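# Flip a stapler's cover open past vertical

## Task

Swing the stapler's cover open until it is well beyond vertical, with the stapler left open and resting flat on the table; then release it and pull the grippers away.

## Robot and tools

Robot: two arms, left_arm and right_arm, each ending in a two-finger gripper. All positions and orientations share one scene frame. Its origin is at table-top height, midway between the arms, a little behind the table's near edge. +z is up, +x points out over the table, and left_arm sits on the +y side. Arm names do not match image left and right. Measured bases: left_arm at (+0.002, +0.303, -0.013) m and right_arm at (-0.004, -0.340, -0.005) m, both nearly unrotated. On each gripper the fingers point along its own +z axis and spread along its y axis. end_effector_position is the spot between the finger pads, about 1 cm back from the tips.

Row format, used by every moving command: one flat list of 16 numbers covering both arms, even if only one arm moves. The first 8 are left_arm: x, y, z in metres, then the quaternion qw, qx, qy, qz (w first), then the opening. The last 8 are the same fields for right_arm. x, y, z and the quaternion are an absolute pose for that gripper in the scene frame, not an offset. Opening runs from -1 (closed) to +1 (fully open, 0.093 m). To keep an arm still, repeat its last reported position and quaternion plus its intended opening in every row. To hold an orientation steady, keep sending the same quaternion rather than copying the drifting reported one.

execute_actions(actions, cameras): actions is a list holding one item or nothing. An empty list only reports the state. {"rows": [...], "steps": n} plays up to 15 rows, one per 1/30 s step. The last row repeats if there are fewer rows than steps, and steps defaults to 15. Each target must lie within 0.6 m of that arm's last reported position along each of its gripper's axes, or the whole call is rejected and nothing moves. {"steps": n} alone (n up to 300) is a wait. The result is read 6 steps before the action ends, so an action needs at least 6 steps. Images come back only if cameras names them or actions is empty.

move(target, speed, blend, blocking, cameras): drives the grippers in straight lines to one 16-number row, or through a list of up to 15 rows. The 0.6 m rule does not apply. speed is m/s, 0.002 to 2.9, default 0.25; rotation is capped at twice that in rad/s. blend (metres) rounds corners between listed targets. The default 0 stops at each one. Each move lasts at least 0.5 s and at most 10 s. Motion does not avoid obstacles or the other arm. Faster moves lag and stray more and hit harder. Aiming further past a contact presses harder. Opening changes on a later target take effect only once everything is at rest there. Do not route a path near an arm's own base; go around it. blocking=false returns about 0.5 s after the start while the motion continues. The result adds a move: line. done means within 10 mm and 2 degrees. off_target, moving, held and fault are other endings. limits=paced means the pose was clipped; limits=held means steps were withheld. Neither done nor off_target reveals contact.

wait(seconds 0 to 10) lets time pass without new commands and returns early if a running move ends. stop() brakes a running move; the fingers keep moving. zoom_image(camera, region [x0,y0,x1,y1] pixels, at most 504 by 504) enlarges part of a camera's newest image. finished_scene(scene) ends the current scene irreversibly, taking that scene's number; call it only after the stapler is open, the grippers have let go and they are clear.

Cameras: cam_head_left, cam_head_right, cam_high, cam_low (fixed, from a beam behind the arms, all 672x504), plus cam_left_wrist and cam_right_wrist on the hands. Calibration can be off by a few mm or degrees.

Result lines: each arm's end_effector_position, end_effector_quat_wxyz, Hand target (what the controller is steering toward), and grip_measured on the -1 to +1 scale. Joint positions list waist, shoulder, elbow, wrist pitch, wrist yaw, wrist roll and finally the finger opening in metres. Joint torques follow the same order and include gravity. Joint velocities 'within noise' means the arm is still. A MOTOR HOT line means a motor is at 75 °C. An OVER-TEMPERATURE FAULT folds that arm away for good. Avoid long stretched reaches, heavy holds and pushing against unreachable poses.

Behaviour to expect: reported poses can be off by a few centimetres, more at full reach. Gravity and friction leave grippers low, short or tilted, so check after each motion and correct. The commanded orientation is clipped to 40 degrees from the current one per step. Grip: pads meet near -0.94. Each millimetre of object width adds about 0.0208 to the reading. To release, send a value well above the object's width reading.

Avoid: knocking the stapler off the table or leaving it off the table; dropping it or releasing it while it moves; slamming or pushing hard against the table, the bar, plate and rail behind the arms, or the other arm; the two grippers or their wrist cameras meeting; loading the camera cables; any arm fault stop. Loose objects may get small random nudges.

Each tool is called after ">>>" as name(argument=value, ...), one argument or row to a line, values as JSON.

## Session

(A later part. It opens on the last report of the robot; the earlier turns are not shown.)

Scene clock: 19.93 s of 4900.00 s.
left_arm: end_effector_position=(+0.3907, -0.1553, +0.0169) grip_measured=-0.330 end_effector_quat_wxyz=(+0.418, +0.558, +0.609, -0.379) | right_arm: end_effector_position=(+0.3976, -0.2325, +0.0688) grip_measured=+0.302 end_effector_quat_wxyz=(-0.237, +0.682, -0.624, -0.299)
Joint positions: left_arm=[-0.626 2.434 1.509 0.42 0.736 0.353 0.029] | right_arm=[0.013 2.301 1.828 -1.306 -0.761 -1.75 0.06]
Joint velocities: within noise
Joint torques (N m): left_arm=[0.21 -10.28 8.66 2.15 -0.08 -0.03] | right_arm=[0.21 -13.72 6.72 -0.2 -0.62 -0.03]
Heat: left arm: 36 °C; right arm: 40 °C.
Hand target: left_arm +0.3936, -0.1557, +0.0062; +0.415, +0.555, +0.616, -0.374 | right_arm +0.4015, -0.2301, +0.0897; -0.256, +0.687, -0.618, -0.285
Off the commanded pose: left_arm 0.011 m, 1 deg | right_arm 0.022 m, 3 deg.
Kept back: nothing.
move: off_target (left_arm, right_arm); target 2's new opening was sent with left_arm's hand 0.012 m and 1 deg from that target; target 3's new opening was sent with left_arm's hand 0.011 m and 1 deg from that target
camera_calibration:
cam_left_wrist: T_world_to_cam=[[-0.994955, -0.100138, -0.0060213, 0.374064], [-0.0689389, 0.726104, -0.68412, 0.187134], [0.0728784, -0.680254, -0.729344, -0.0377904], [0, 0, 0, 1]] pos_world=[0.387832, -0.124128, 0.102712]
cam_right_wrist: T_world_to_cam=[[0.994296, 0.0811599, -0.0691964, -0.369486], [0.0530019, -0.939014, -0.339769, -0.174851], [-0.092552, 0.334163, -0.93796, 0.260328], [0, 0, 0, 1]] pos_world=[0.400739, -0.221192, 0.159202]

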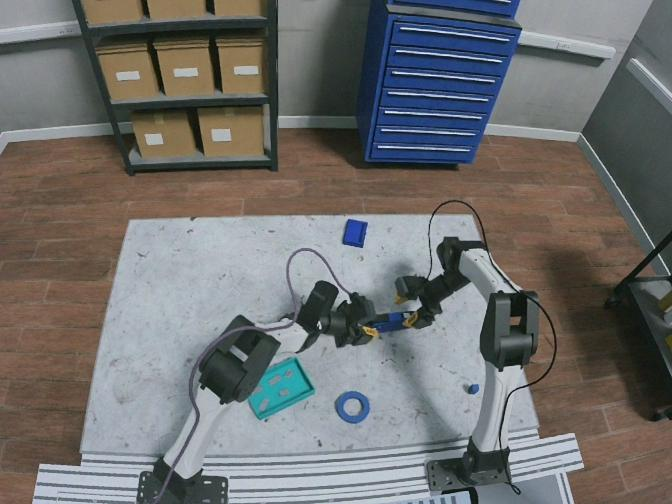

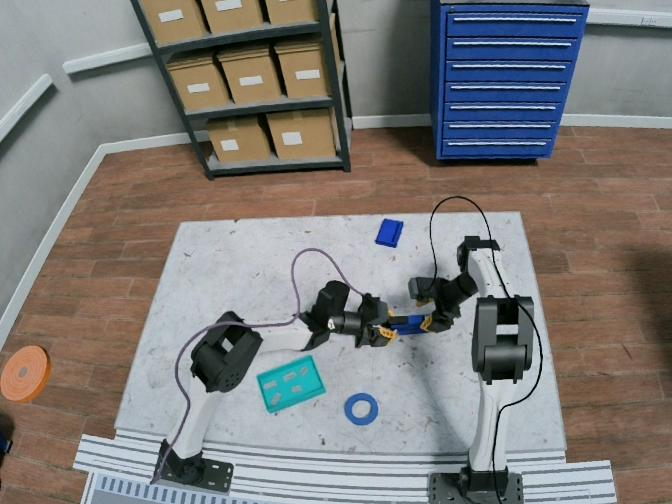

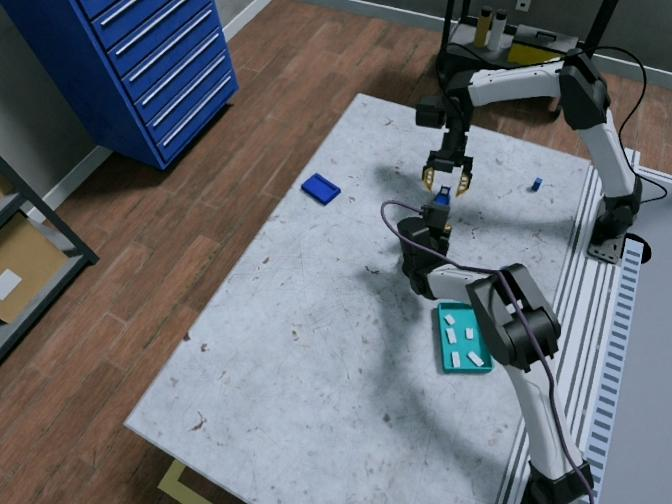

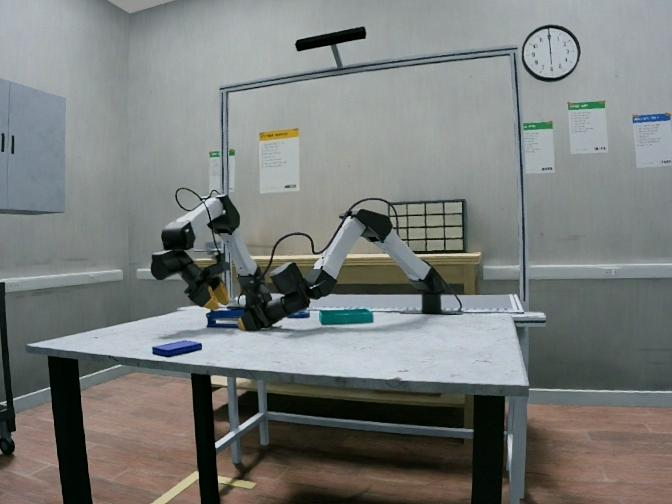

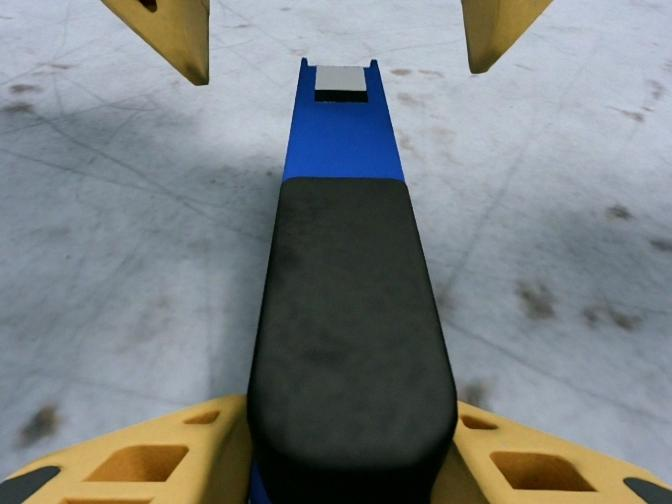

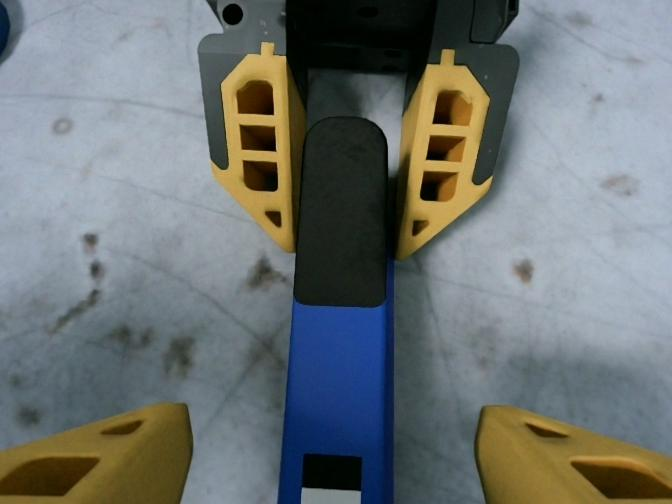

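>>> move(
  target=[0.394,-0.156,0.006,0.4155,0.5547,0.6160,-0.3742,-0.65, 0.3975,-0.200,0.062,0.2561,-0.6865,0.6182,0.2844,0.3],
  speed=0.08,
)

>>> zoom_image(
  camera="cam_low",
  region=[160, 240, 280, 340],
)

Scene clock: 21.77 s of 4900.00 s.
left_arm: end_effector_position=(+0.3907, -0.1553, +0.0169) grip_measured=-0.343 end_effector_quat_wxyz=(+0.418, +0.558, +0.609, -0.379) | right_arm: end_effector_position=(+0.3903, -0.2041, +0.0392) grip_measured=+0.302 end_effector_quat_wxyz=(-0.226, +0.681, -0.628, -0.302)
Joint positions: left_arm=[-0.626 2.434 1.509 0.42 0.736 0.353 0.029] | right_arm=[0.084 2.301 1.713 -1.145 -0.761 -1.655 0.06]
Joint velocities: within noise
Joint torques (N m): left_arm=[0.21 -10.26 8.65 2.15 -0.07 -0.03] | right_arm=[0.12 -14.64 5.38 0.16 -0.74 -0.04]
Heat: left arm: 36 °C; right arm: 42 °C.
Hand target: left_arm +0.3936, -0.1557, +0.0061; +0.415, +0.555, +0.616, -0.374 | right_arm +0.3968, -0.2001, +0.0618; -0.256, +0.687, -0.618, -0.285
Off the commanded pose: left_arm 0.011 m, 1 deg | right_arm 0.024 m, 4 deg.
Kept back: nothing.
move: off_target (left_arm, right_arm)
camera_calibration:
cam_left_wrist: T_world_to_cam=[[-0.994955, -0.100138, -0.0060213, 0.374064], [-0.0689389, 0.726104, -0.68412, 0.187134], [0.0728784, -0.680254, -0.729344, -0.0377904], [0, 0, 0, 1]] pos_world=[0.387832, -0.124128, 0.102712]
cam_right_wrist: T_world_to_cam=[[0.992457, 0.0831447, -0.0900838, -0.364608], [0.0491958, -0.943202, -0.328556, -0.157662], [-0.112285, 0.321646, -0.940179, 0.227518], [0, 0, 0, 1]] pos_world=[0.395161, -0.191572, 0.129262]

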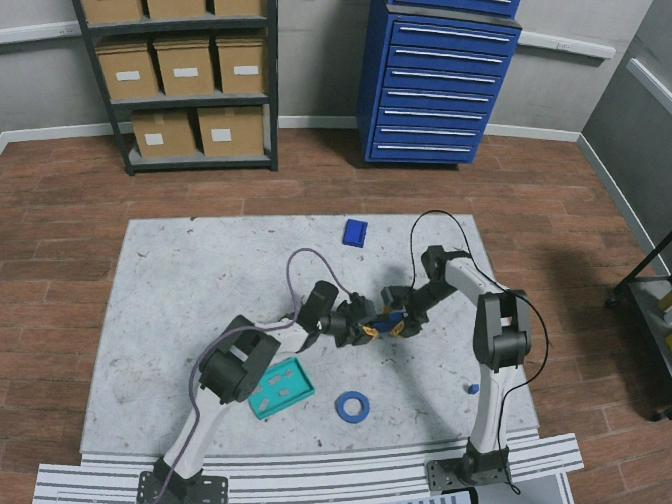

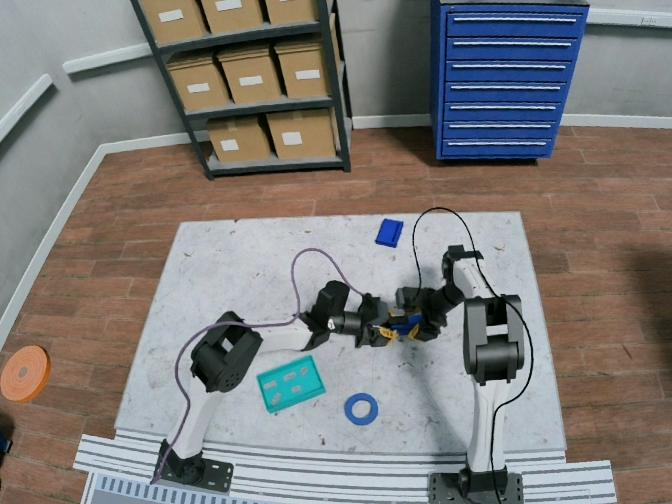

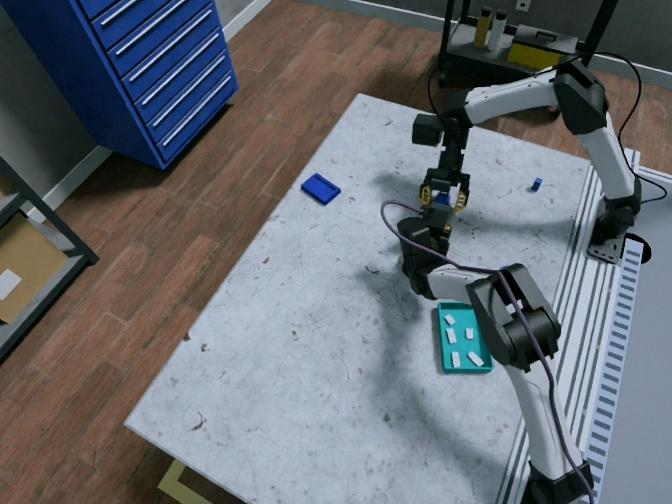

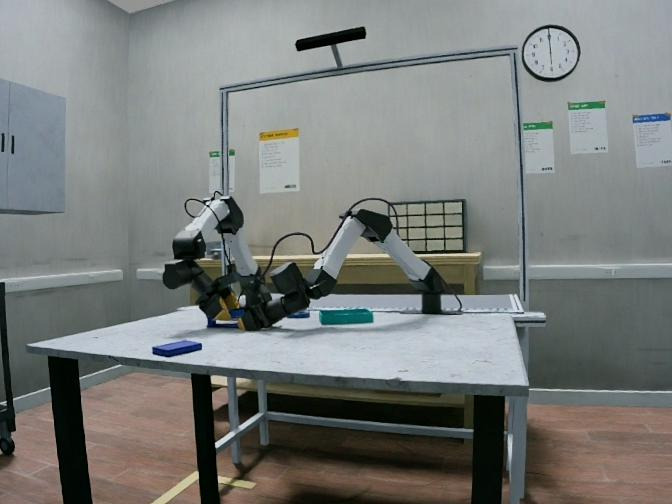

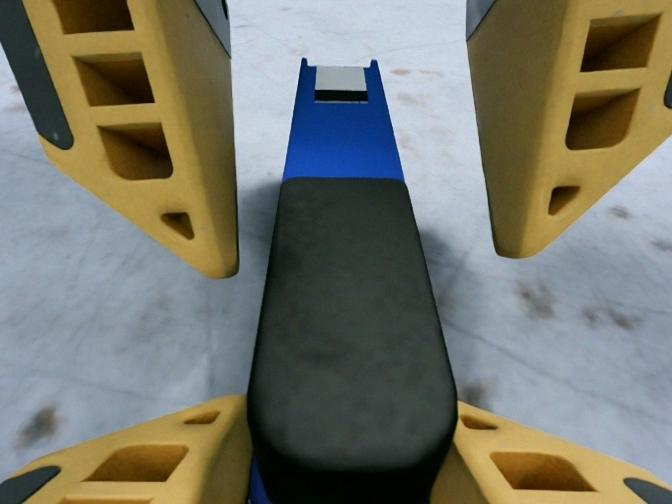

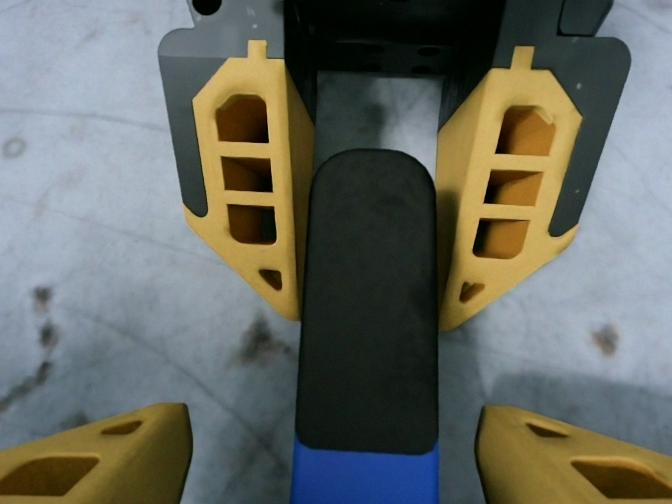

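Scaled by 4.200.

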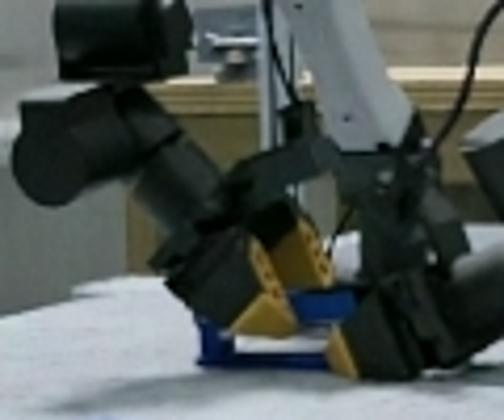

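>>> move(
  target=[
    [0.394,-0.156,0.006,0.4155,0.5547,0.6160,-0.3742,-0.65, 0.4055,-0.200,0.067,0.2561,-0.6865,0.6182,0.2844,0.3],
    [0.394,-0.156,0.006,0.4155,0.5547,0.6160,-0.3742,-0.65, 0.4055,-0.200,0.067,0.2561,-0.6865,0.6182,0.2844,-0.2],
  ],
  speed=0.06,
  cameras=["cam_low","cam_right_wrist"],
)

>>> zoom_image(
  camera="cam_low",
  region=[160, 240, 280, 340],
)

Scene clock: 23.63 s of 4900.00 s.
left_arm: end_effector_position=(+0.3907, -0.1553, +0.0169) grip_measured=-0.343 end_effector_quat_wxyz=(+0.418, +0.558, +0.609, -0.379) | right_arm: end_effector_position=(+0.3983, -0.2037, +0.0461) grip_measured=-0.198 end_effector_quat_wxyz=(-0.235, +0.685, -0.625, -0.293)
Joint positions: left_arm=[-0.626 2.434 1.509 0.42 0.736 0.353 0.029] | right_arm=[0.084 2.301 1.744 -1.147 -0.761 -1.653 0.036]
Joint velocities: within noise
Joint torques (N m): left_arm=[0.21 -10.25 8.68 2.14 -0.07 -0.03] | right_arm=[0.13 -12.79 7.92 -0.11 -0.72 -0.02]
Heat: left arm: 36 °C; right arm: 43 °C.
Hand target: left_arm +0.3936, -0.1557, +0.0061; +0.415, +0.555, +0.616, -0.374 | right_arm +0.4049, -0.2001, +0.0668; -0.256, +0.687, -0.618, -0.285
Off the commanded pose: left_arm 0.011 m, 1 deg | right_arm 0.022 m, 3 deg.
Kept back: nothing.
move: off_target (left_arm, right_arm); target 2's new opening was sent with right_arm's hand 0.022 m and 3 deg from that target
camera_calibration:
cam_right_wrist: T_world_to_cam=[[0.9947, 0.0814824, -0.0627173, -0.374464], [0.0565431, -0.9429, -0.328241, -0.158242], [-0.085882, 0.322955, -0.94251, 0.224742], [0, 0, 0, 1]] pos_world=[0.400728, -0.191275, 0.136395]
Images, in order (width x height): cam_low 672x504, cam_right_wrist 672x504.

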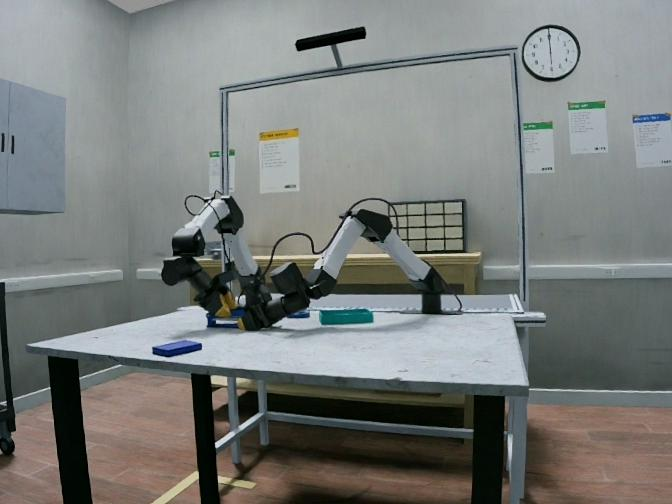

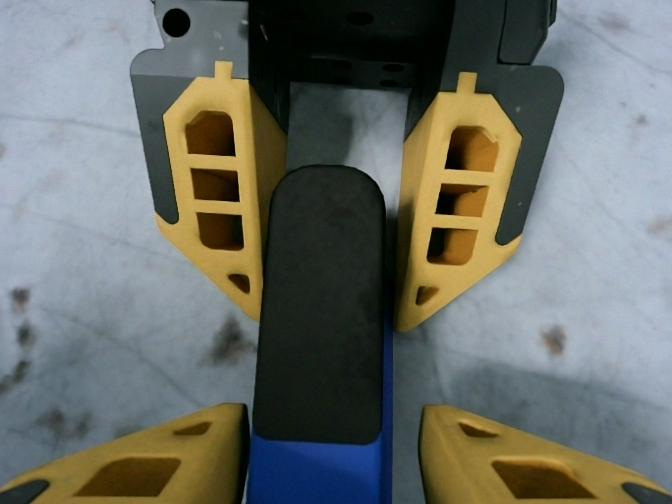

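Scaled by 4.200.

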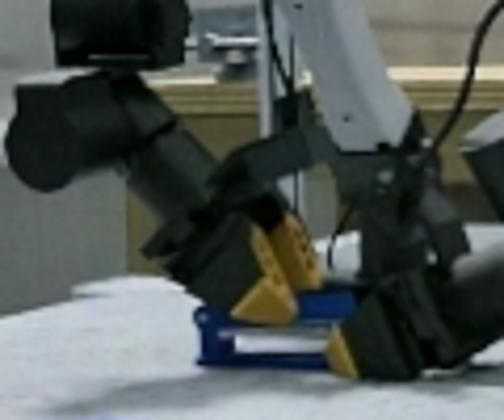

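>>> move(
  target=[
    [0.394,-0.156,0.008,0.4155,0.5547,0.6160,-0.3742,-0.65, 0.4055,-0.200,0.067,0.2561,-0.6865,0.6182,0.2844,0.3],
    [0.394,-0.156,0.008,0.4155,0.5547,0.6160,-0.3742,-0.65, 0.4060,-0.235,0.130,0.2561,-0.6865,0.6182,0.2844,0.3],
    [0.399,0.003,0.009,0.3778,0.6112,0.5601,-0.4123,-0.65, 0.3980,-0.085,0.125,0.2822,-0.6242,0.6812,0.2586,0.3],
  ],
  speed=0.12,
)

>>> zoom_image(
  camera="cam_low",
  region=[190, 230, 340, 350],
)

Scene clock: 30.40 s of 4900.00 s.
left_arm: end_effector_position=(+0.4041, -0.0016, +0.0125) grip_measured=-0.343 end_effector_quat_wxyz=(+0.394, +0.612, +0.553, -0.406) | right_arm: end_effector_position=(+0.3923, -0.0848, +0.1012) grip_measured=+0.298 end_effector_quat_wxyz=(-0.251, +0.621, -0.689, -0.278)
Joint positions: left_arm=[-0.291 2.327 1.393 -0.014 1.12 0.927 0.029] | right_arm=[0.366 2.128 1.679 -0.847 -0.721 -1.017 0.06]
Joint velocities: within noise
Joint torques (N m): left_arm=[0.84 -11.29 7.01 0.69 0.5 0.19] | right_arm=[-0.08 -14.26 6.05 1.06 -0.36 0]
Heat: left arm: 38 °C; right arm: 47 °C.
Hand target: left_arm +0.3989, +0.0029, +0.0091; +0.379, +0.610, +0.560, -0.412 | right_arm +0.3975, -0.0851, +0.1249; +0.282, -0.624, +0.681, +0.259
Off the commanded pose: left_arm 0.008 m, 2 deg | right_arm 0.024 m, 4 deg.
Kept back: nothing.
move: off_target (right_arm)
camera_calibration:
cam_left_wrist: T_world_to_cam=[[-0.997011, 0.0689376, -0.0348926, 0.404166], [0.0740583, 0.723886, -0.685934, 0.0156741], [-0.0220284, -0.686467, -0.726827, 0.100942], [0, 0, 0, 1]] pos_world=[0.40402, 0.030085, 0.0982212]
cam_right_wrist: T_world_to_cam=[[0.990612, -0.10269, -0.0902362, -0.386065], [-0.126642, -0.937916, -0.322916, 0.0439871], [-0.0514738, 0.331312, -0.942116, 0.224905], [0, 0, 0, 1]] pos_world=[0.399588, -0.0729025, 0.191254]

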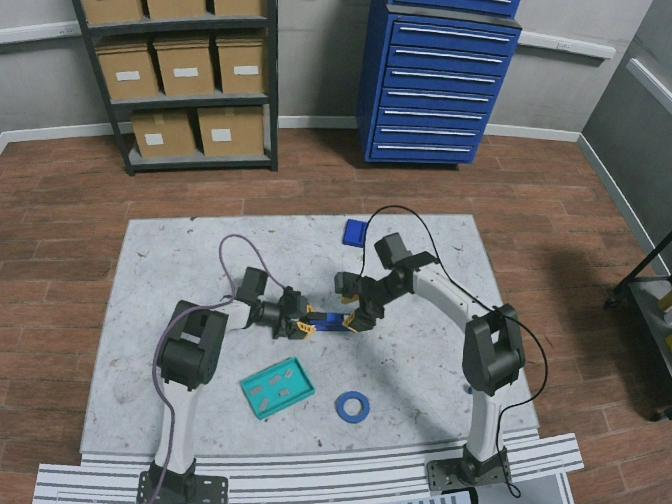

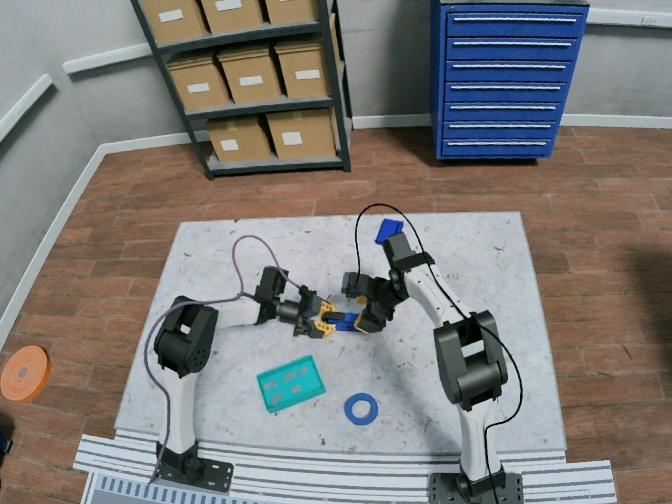

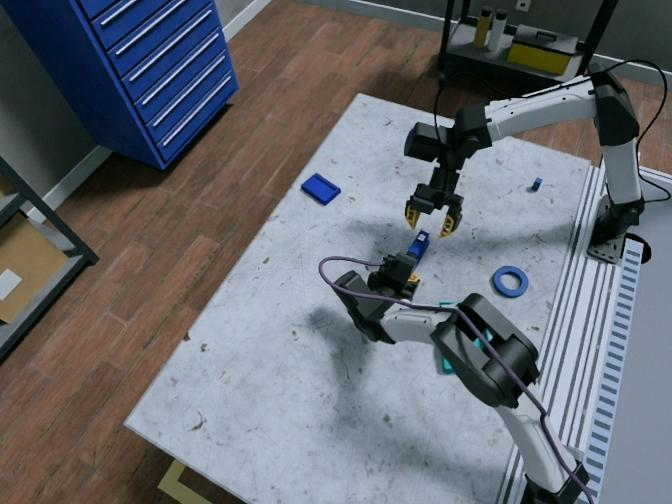

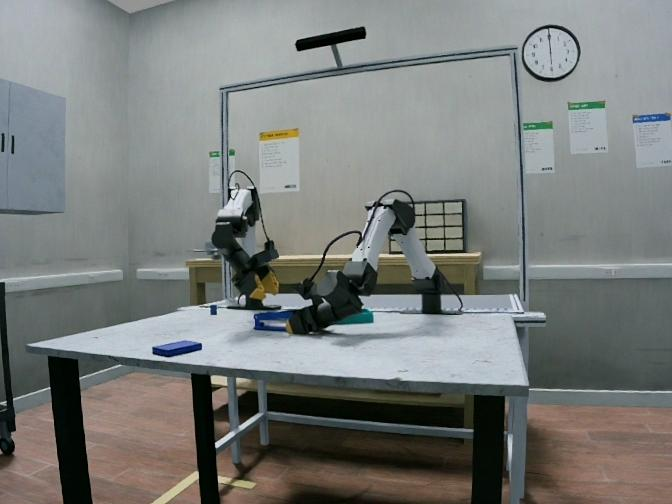

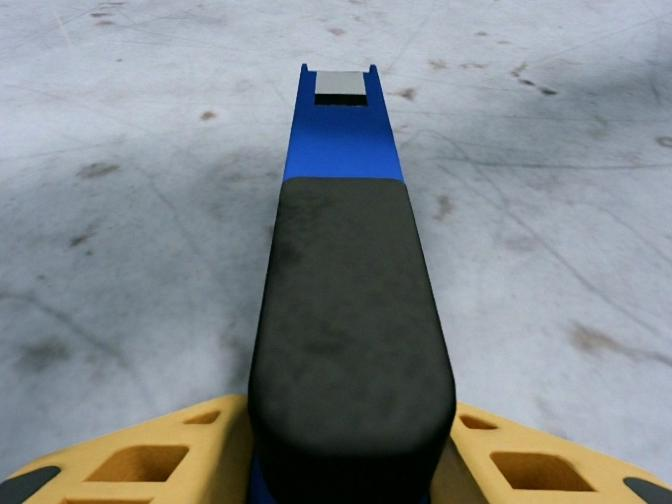

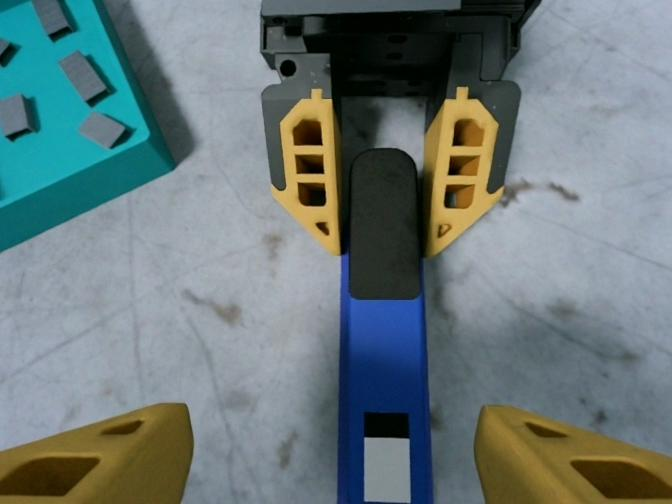

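Scaled by 3.360.

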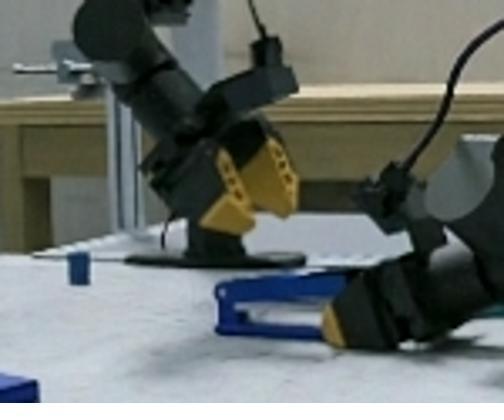

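>>> move(
  target=[
    [0.399,0.003,0.005,0.3778,0.6112,0.5601,-0.4123,-0.65, 0.4120,-0.060,0.105,0.2866,-0.6122,0.6920,0.2536,0.3],
    [0.399,0.003,0.005,0.3778,0.6112,0.5601,-0.4123,-0.65, 0.4140,-0.044,0.067,0.2866,-0.6122,0.6920,0.2536,0.3],
    [0.399,0.003,0.005,0.3778,0.6112,0.5601,-0.4123,-0.65, 0.4140,-0.044,0.067,0.2866,-0.6122,0.6920,0.2536,-0.15],
  ],
  speed=0.08,
  cameras=["cam_low","cam_right_wrist"],
)

>>> zoom_image(
  camera="cam_low",
  region=[190, 230, 340, 350],
)

Scene clock: 33.13 s of 4900.00 s.
left_arm: end_effector_position=(+0.4039, -0.0016, +0.0126) grip_measured=-0.343 end_effector_quat_wxyz=(+0.395, +0.614, +0.551, -0.405) | right_arm: end_effector_position=(+0.4096, -0.0464, +0.0731) grip_measured=-0.148 end_effector_quat_wxyz=(+0.283, -0.613, +0.691, +0.259)
Joint positions: left_arm=[-0.291 2.327 1.395 -0.02 1.12 0.935 0.029] | right_arm=[0.441 2.188 1.632 -0.585 -0.674 -0.878 0.038]
Joint velocities: within noise
Joint torques (N m): left_arm=[0.87 -10.51 7.02 0.74 0.49 0.21] | right_arm=[0.23 -9.31 6.53 1.34 -0.35 0]
Heat: left arm: 39 °C; right arm: 48 °C.
Hand target: left_arm +0.3990, +0.0029, +0.0052; +0.379, +0.611, +0.560, -0.412 | right_arm +0.4139, -0.0442, +0.0671; +0.287, -0.612, +0.692, +0.254
Off the commanded pose: left_arm 0.010 m, 2 deg | right_arm 0.008 m, 1 deg.
Kept back: nothing.
move: done
camera_calibration:
cam_right_wrist: T_world_to_cam=[[0.989353, -0.142386, -0.030129, -0.407504], [-0.143925, -0.92644, -0.347843, 0.0825262], [0.0216151, 0.348475, -0.937069, 0.157011], [0, 0, 0, 1]] pos_world=[0.411649, -0.0362819, 0.163559]
Images, in order (width x height): cam_low 672x504, cam_right_wrist 672x504.

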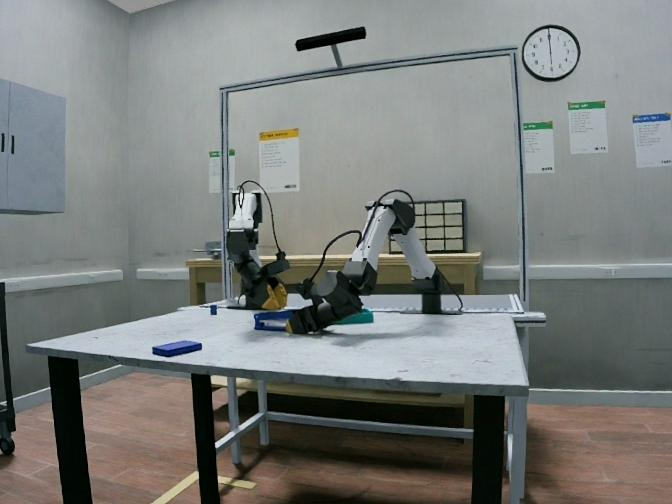

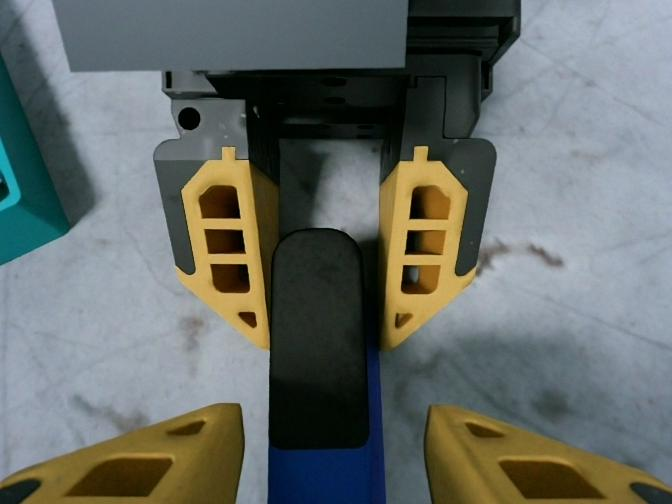

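Scaled by 3.360.

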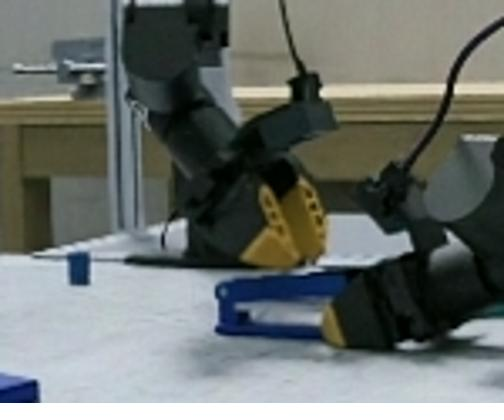

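>>> move(
  target=[
    [0.399,0.003,0.005,0.3778,0.6112,0.5601,-0.4123,-0.65, 0.4100,-0.043,0.041,0.2866,-0.6122,0.6920,0.2536,-0.15],
  ],
  speed=0.06,
  cameras=["cam_low","cam_right_wrist"],
)

>>> zoom_image(
  camera="cam_low",
  region=[190, 230, 340, 350],
)

Scene clock: 34.40 s of 4900.00 s.
left_arm: end_effector_position=(+0.4039, -0.0016, +0.0126) grip_measured=-0.343 end_effector_quat_wxyz=(+0.395, +0.614, +0.551, -0.405) | right_arm: end_effector_position=(+0.4062, -0.0457, +0.0475) grip_measured=-0.148 end_effector_quat_wxyz=(+0.283, -0.612, +0.691, +0.259)
Joint positions: left_arm=[-0.291 2.327 1.395 -0.02 1.12 0.935 0.029] | right_arm=[0.446 2.209 1.558 -0.487 -0.671 -0.871 0.038]
Joint velocities: within noise
Joint torques (N m): left_arm=[0.87 -10.51 7.01 0.74 0.5 0.21] | right_arm=[0.28 -9.28 6.34 1.3 -0.33 -0.03]
Heat: left arm: 39 °C; right arm: 48 °C.
Hand target: left_arm +0.3990, +0.0029, +0.0052; +0.379, +0.611, +0.560, -0.412 | right_arm +0.4097, -0.0431, +0.0411; +0.286, -0.612, +0.692, +0.254
Off the commanded pose: left_arm 0.010 m, 2 deg | right_arm 0.008 m, 1 deg.
Kept back: nothing.
move: done
camera_calibration:
cam_right_wrist: T_world_to_cam=[[0.989273, -0.142985, -0.0299185, -0.404827], [-0.144427, -0.926601, -0.347205, 0.0739268], [0.0219226, 0.347802, -0.937312, 0.132829], [0, 0, 0, 1]] pos_world=[0.40825, -0.0355817, 0.138058]
Images, in order (width x height): cam_low 672x504, cam_right_wrist 672x504.

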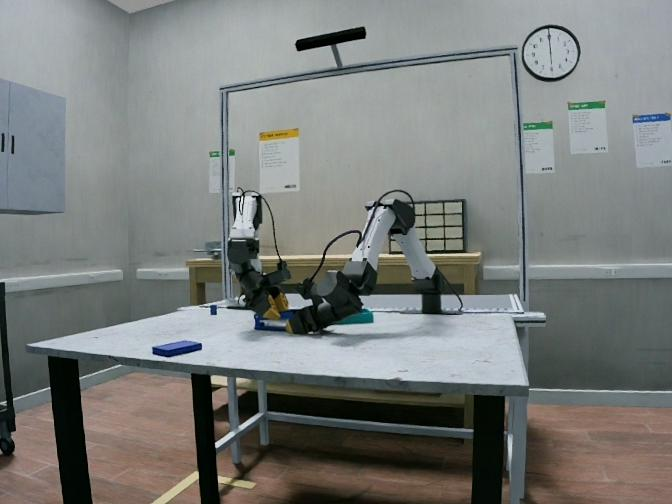

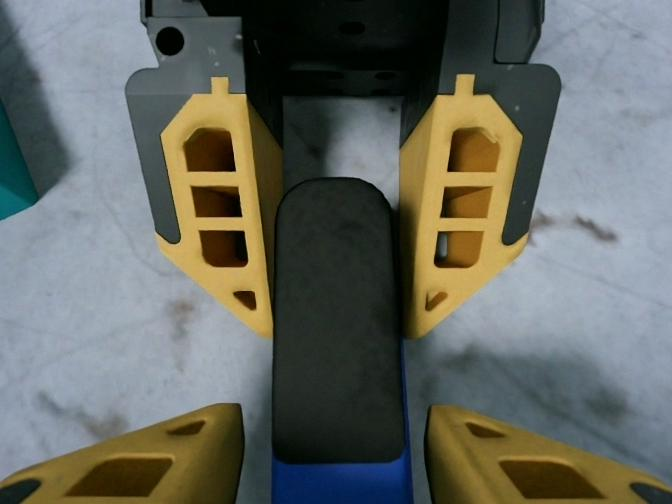

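Scaled by 3.360.

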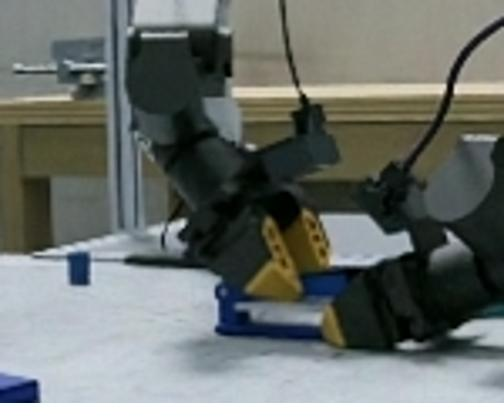

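>>> move(
  target=[
    [0.399,0.003,0.005,0.3778,0.6112,0.5601,-0.4123,-0.65, 0.4090,-0.0430,0.044,0.2866,-0.6122,0.6920,0.2536,-0.72],
    [0.399,0.003,0.005,0.3778,0.6112,0.5601,-0.4123,-0.65, 0.4075,-0.0600,0.077,0.4560,-0.5257,0.5943,0.4034,-0.72],
    [0.399,0.003,0.005,0.3778,0.6112,0.5601,-0.4123,-0.65, 0.4060,-0.0720,0.085,0.5296,-0.4685,0.5296,0.4685,-0.72],
  ],
  speed=0.1,
  cameras=["cam_low","cam_right_wrist","cam_head_left","cam_left_wrist"],
)

>>> zoom_image(
  camera="cam_low",
  region=[190, 230, 340, 350],
)

Scene clock: 40.07 s of 4900.00 s.
left_arm: end_effector_position=(+0.4003, -0.0013, +0.0125) grip_measured=-0.344 end_effector_quat_wxyz=(+0.390, +0.613, +0.549, -0.412) | right_arm: end_effector_position=(+0.3998, -0.0691, +0.0890) grip_measured=-0.645 end_effector_quat_wxyz=(+0.521, -0.481, +0.522, +0.474)
Joint positions: left_arm=[-0.291 2.327 1.395 -0.039 1.133 0.946 0.029] | right_arm=[0.292 2.34 1.059 1.235 -1.224 -0.017 0.014]
Joint velocities: within noise
Joint torques (N m): left_arm=[0.84 -10.45 7.1 0.89 0.36 0.13] | right_arm=[-0.49 -8.24 4.6 1.81 0.16 0.07]
Heat: left arm: 40 °C; right arm: 48 °C.
Hand target: left_arm +0.3988, +0.0030, +0.0051; +0.378, +0.611, +0.560, -0.412 | right_arm +0.4057, -0.0721, +0.0852; +0.529, -0.469, +0.530, +0.468
Off the commanded pose: left_arm 0.009 m, 2 deg | right_arm 0.008 m, 2 deg.
Kept back: nothing.
move: done
camera_calibration:
cam_left_wrist: T_world_to_cam=[[-0.996194, 0.0828897, -0.0269638, 0.400035], [0.0785991, 0.720504, -0.688982, 0.0139365], [-0.0376821, -0.688479, -0.724276, 0.107305], [0, 0, 0, 1]] pos_world=[0.401461, 0.0306773, 0.0981071]
cam_right_wrist: T_world_to_cam=[[0.995214, -0.0939474, -0.0268775, -0.399797], [-0.0642289, -0.42163, -0.904491, 0.118228], [0.0736422, 0.901888, -0.425646, 0.152036], [0, 0, 0, 1]] pos_world=[0.394281, -0.124831, 0.160904]
Images, in order (width x height): cam_head_left 672x504, cam_low 672x504, cam_left_wrist 672x504, cam_right_wrist 672x504.

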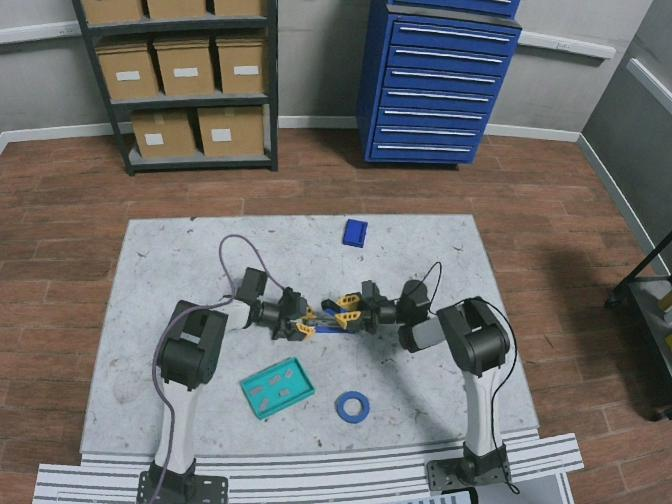

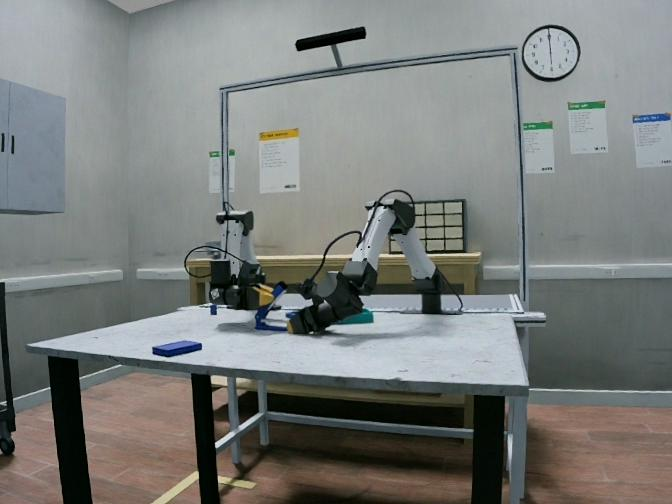

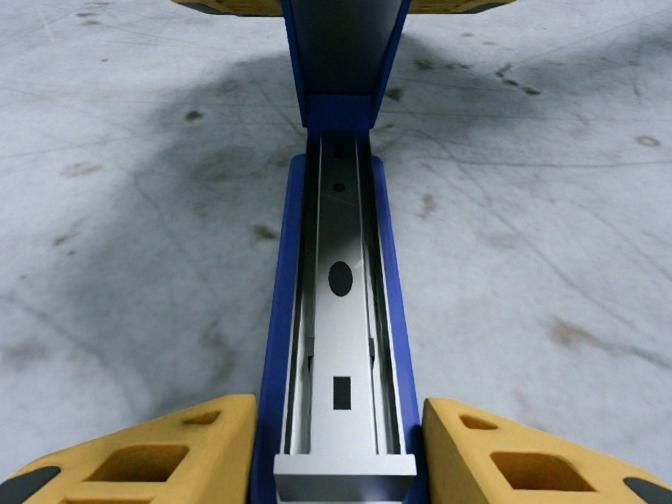

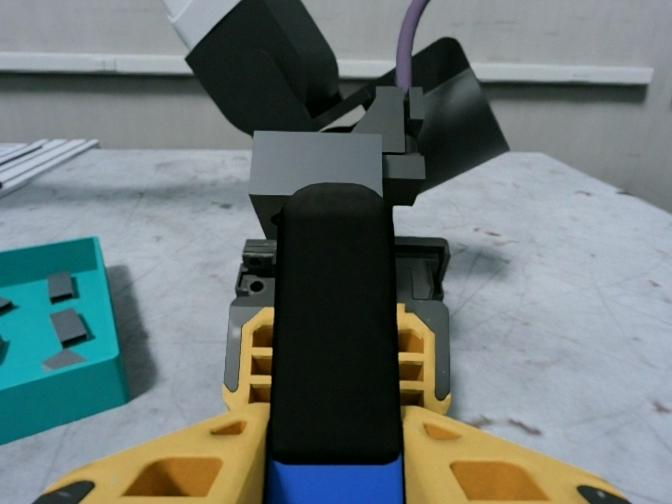

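Scaled by 3.360.

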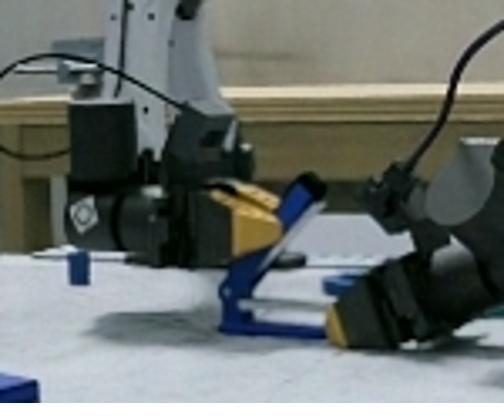

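>>> move(
  target=[
    [0.399,0.003,0.005,0.3778,0.6112,0.5601,-0.4123,-0.65, 0.4055,-0.0740,0.0870,0.5296,-0.4685,0.5296,0.4685,-0.52],
    [0.399,0.003,0.005,0.3778,0.6112,0.5601,-0.4123,-0.65, 0.4045,-0.0920,0.0940,0.5296,-0.4685,0.5296,0.4685,-0.52],
    [0.399,0.003,0.005,0.3778,0.6112,0.5601,-0.4123,-0.65, 0.4030,-0.1150,0.0950,0.5296,-0.4685,0.5296,0.4685,-0.52],
    [0.399,0.003,0.005,0.3778,0.6112,0.5601,-0.4123,-0.65, 0.4020,-0.1330,0.0910,0.5296,-0.4685,0.5296,0.4685,-0.52],
  ],
  speed=0.06,
  blend=[0,0.005,0.005,0],
  cameras=["cam_low","cam_right_wrist","cam_left_wrist"],
)

>>> zoom_image(
  camera="cam_low",
  region=[190, 230, 340, 350],
)

Scene clock: 42.67 s of 4900.00 s.
left_arm: end_effector_position=(+0.3963, -0.0160, +0.0168) grip_measured=-0.344 end_effector_quat_wxyz=(+0.389, +0.617, +0.543, -0.416) | right_arm: end_effector_position=(+0.3938, -0.0944, +0.0895) grip_measured=-0.515 end_effector_quat_wxyz=(+0.528, -0.483, +0.513, +0.474)
Joint positions: left_arm=[-0.323 2.327 1.405 -0.015 1.127 0.911 0.029] | right_arm=[0.233 2.338 1.009 1.334 -1.287 0.012 0.02]
Joint velocities: within noise
Joint torques (N m): left_arm=[3.96 -10.63 5.74 0.74 0.4 0.4] | right_arm=[-7.66 -11.1 2.65 1.27 -0.59 -0.03]
Heat: left arm: 40 °C; right arm: 48 °C.
Hand target: left_arm +0.3985, +0.0023, +0.0052; +0.379, +0.610, +0.560, -0.413 | right_arm +0.4017, -0.1304, +0.0905; +0.531, -0.467, +0.529, +0.469
Off the commanded pose: left_arm 0.023 m, 2 deg | right_arm 0.039 m, 3 deg.
Kept back: nothing.
move: off_target (left_arm, right_arm)
camera_calibration:
cam_left_wrist: T_world_to_cam=[[-0.99461, 0.0995111, -0.0291272, 0.397102], [0.0918815, 0.715705, -0.692333, 0.02248], [-0.0480483, -0.691277, -0.72099, 0.104116], [0, 0, 0, 1]] pos_world=[0.397899, 0.016368, 0.102197]
cam_right_wrist: T_world_to_cam=[[0.995952, -0.0893705, -0.0095788, -0.397562], [-0.0453965, -0.408178, -0.911773, 0.102105], [0.0775757, 0.908517, -0.410583, 0.17325], [0, 0, 0, 1]] pos_world=[0.387148, -0.151253, 0.160422]
Images, in order (width x height): cam_low 672x504, cam_left_wrist 672x504, cam_right_wrist 672x504.

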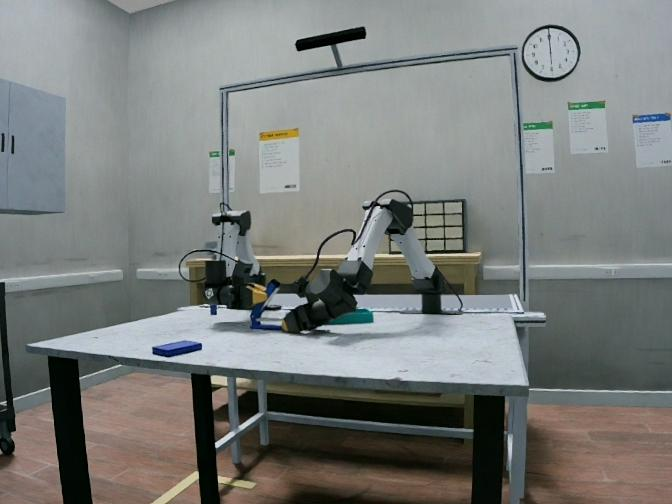

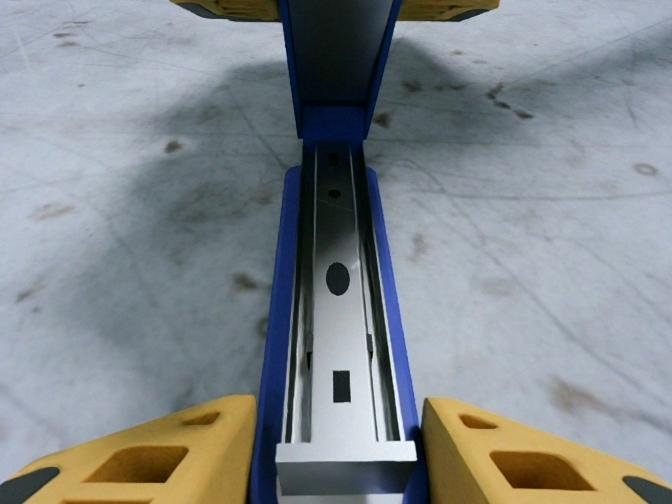

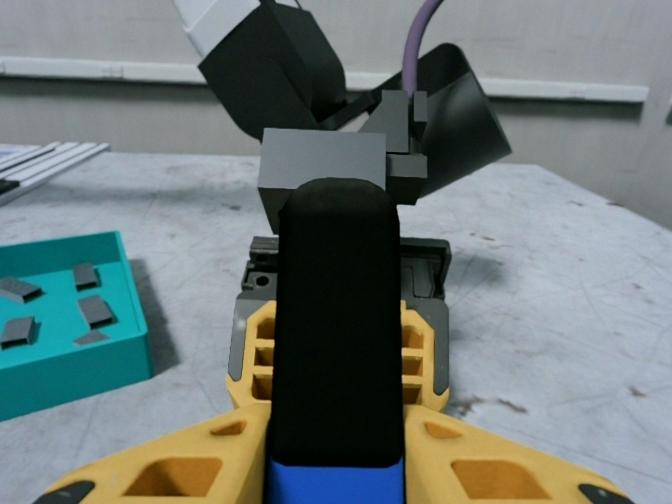

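Scaled by 3.360.

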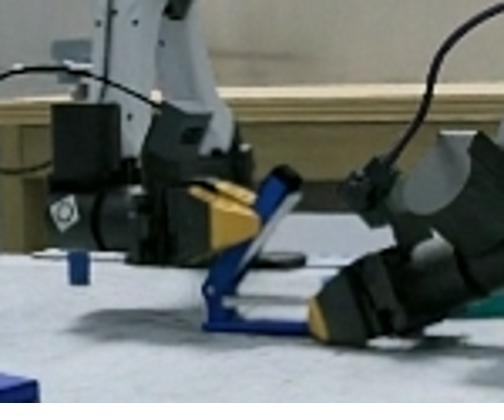

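>>> move(
  target=[
    [0.399,0.003,0.005,0.3778,0.6112,0.5601,-0.4123,-0.65, 0.3990,-0.0960,0.0900,0.5296,-0.4685,0.5296,0.4685,-0.43],
    [0.399,0.003,0.005,0.3778,0.6112,0.5601,-0.4123,-0.65, 0.4000,-0.1000,0.0950,0.5296,-0.4685,0.5296,0.4685,-0.43],
  ],
  speed=0.06,
  cameras=["cam_low","cam_right_wrist"],
)

>>> zoom_image(
  camera="cam_low",
  region=[190, 230, 340, 350],
)

Scene clock: 44.80 s of 4900.00 s.
left_arm: end_effector_position=(+0.4006, -0.0037, +0.0131) grip_measured=-0.344 end_effector_quat_wxyz=(+0.388, +0.614, +0.551, -0.411) | right_arm: end_effector_position=(+0.3934, -0.0970, +0.0793) grip_measured=-0.432 end_effector_quat_wxyz=(+0.512, -0.465, +0.538, +0.482)
Joint positions: left_arm=[-0.297 2.327 1.403 -0.047 1.125 0.943 0.029] | right_arm=[0.229 2.338 0.99 1.286 -1.272 0.014 0.024]
Joint velocities: within noise
Joint torques (N m): left_arm=[1.43 -10.44 6.41 0.98 0.44 0.17] | right_arm=[-0.79 -12.05 4.92 1.46 -0.04 -0.15]
Heat: left arm: 40 °C; right arm: 48 °C.
Hand target: left_arm +0.3989, +0.0028, +0.0051; +0.378, +0.611, +0.560, -0.412 | right_arm +0.3997, -0.1001, +0.0948; +0.530, -0.468, +0.530, +0.469
Off the commanded pose: left_arm 0.011 m, 2 deg | right_arm 0.017 m, 3 deg.
Kept back: nothing.
move: off_target (left_arm, right_arm)
camera_calibration:
cam_right_wrist: T_world_to_cam=[[0.991244, -0.108978, -0.0745619, -0.392421], [-0.113759, -0.418105, -0.901247, 0.116771], [0.0670418, 0.901838, -0.426841, 0.176097], [0, 0, 0, 1]] pos_world=[0.390463, -0.152754, 0.151145]
Images, in order (width x height): cam_low 672x504, cam_right_wrist 672x504.

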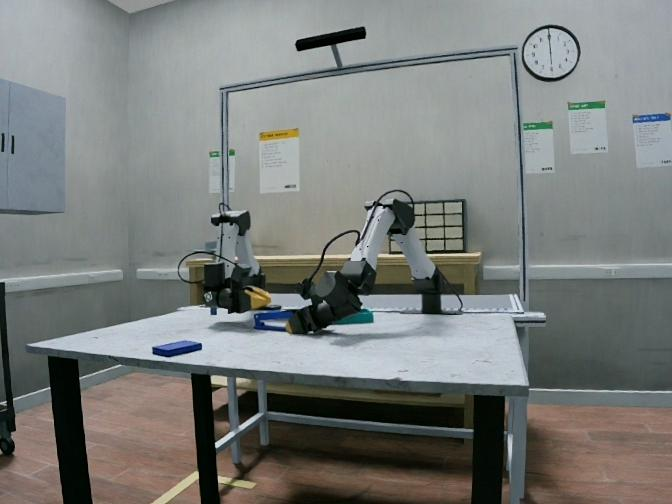

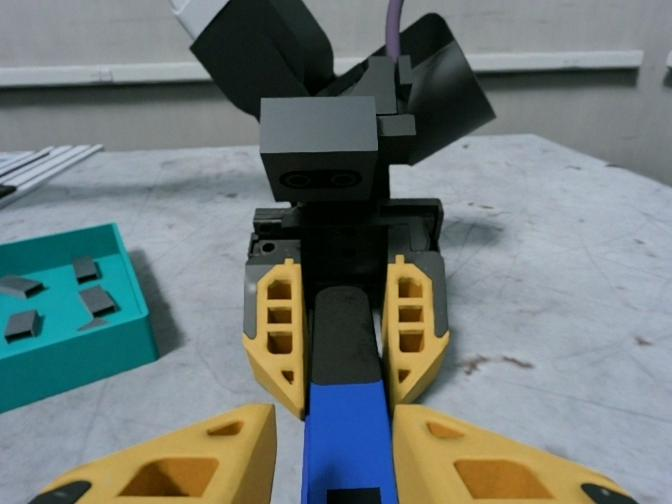

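Scaled by 3.360.

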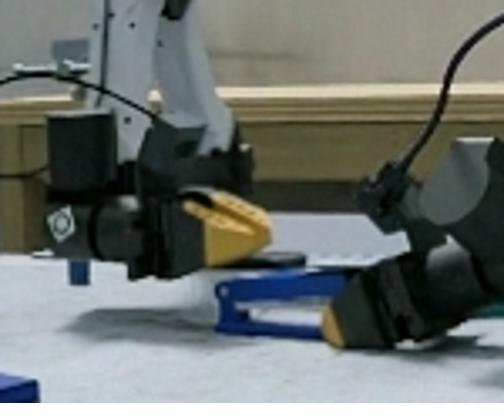

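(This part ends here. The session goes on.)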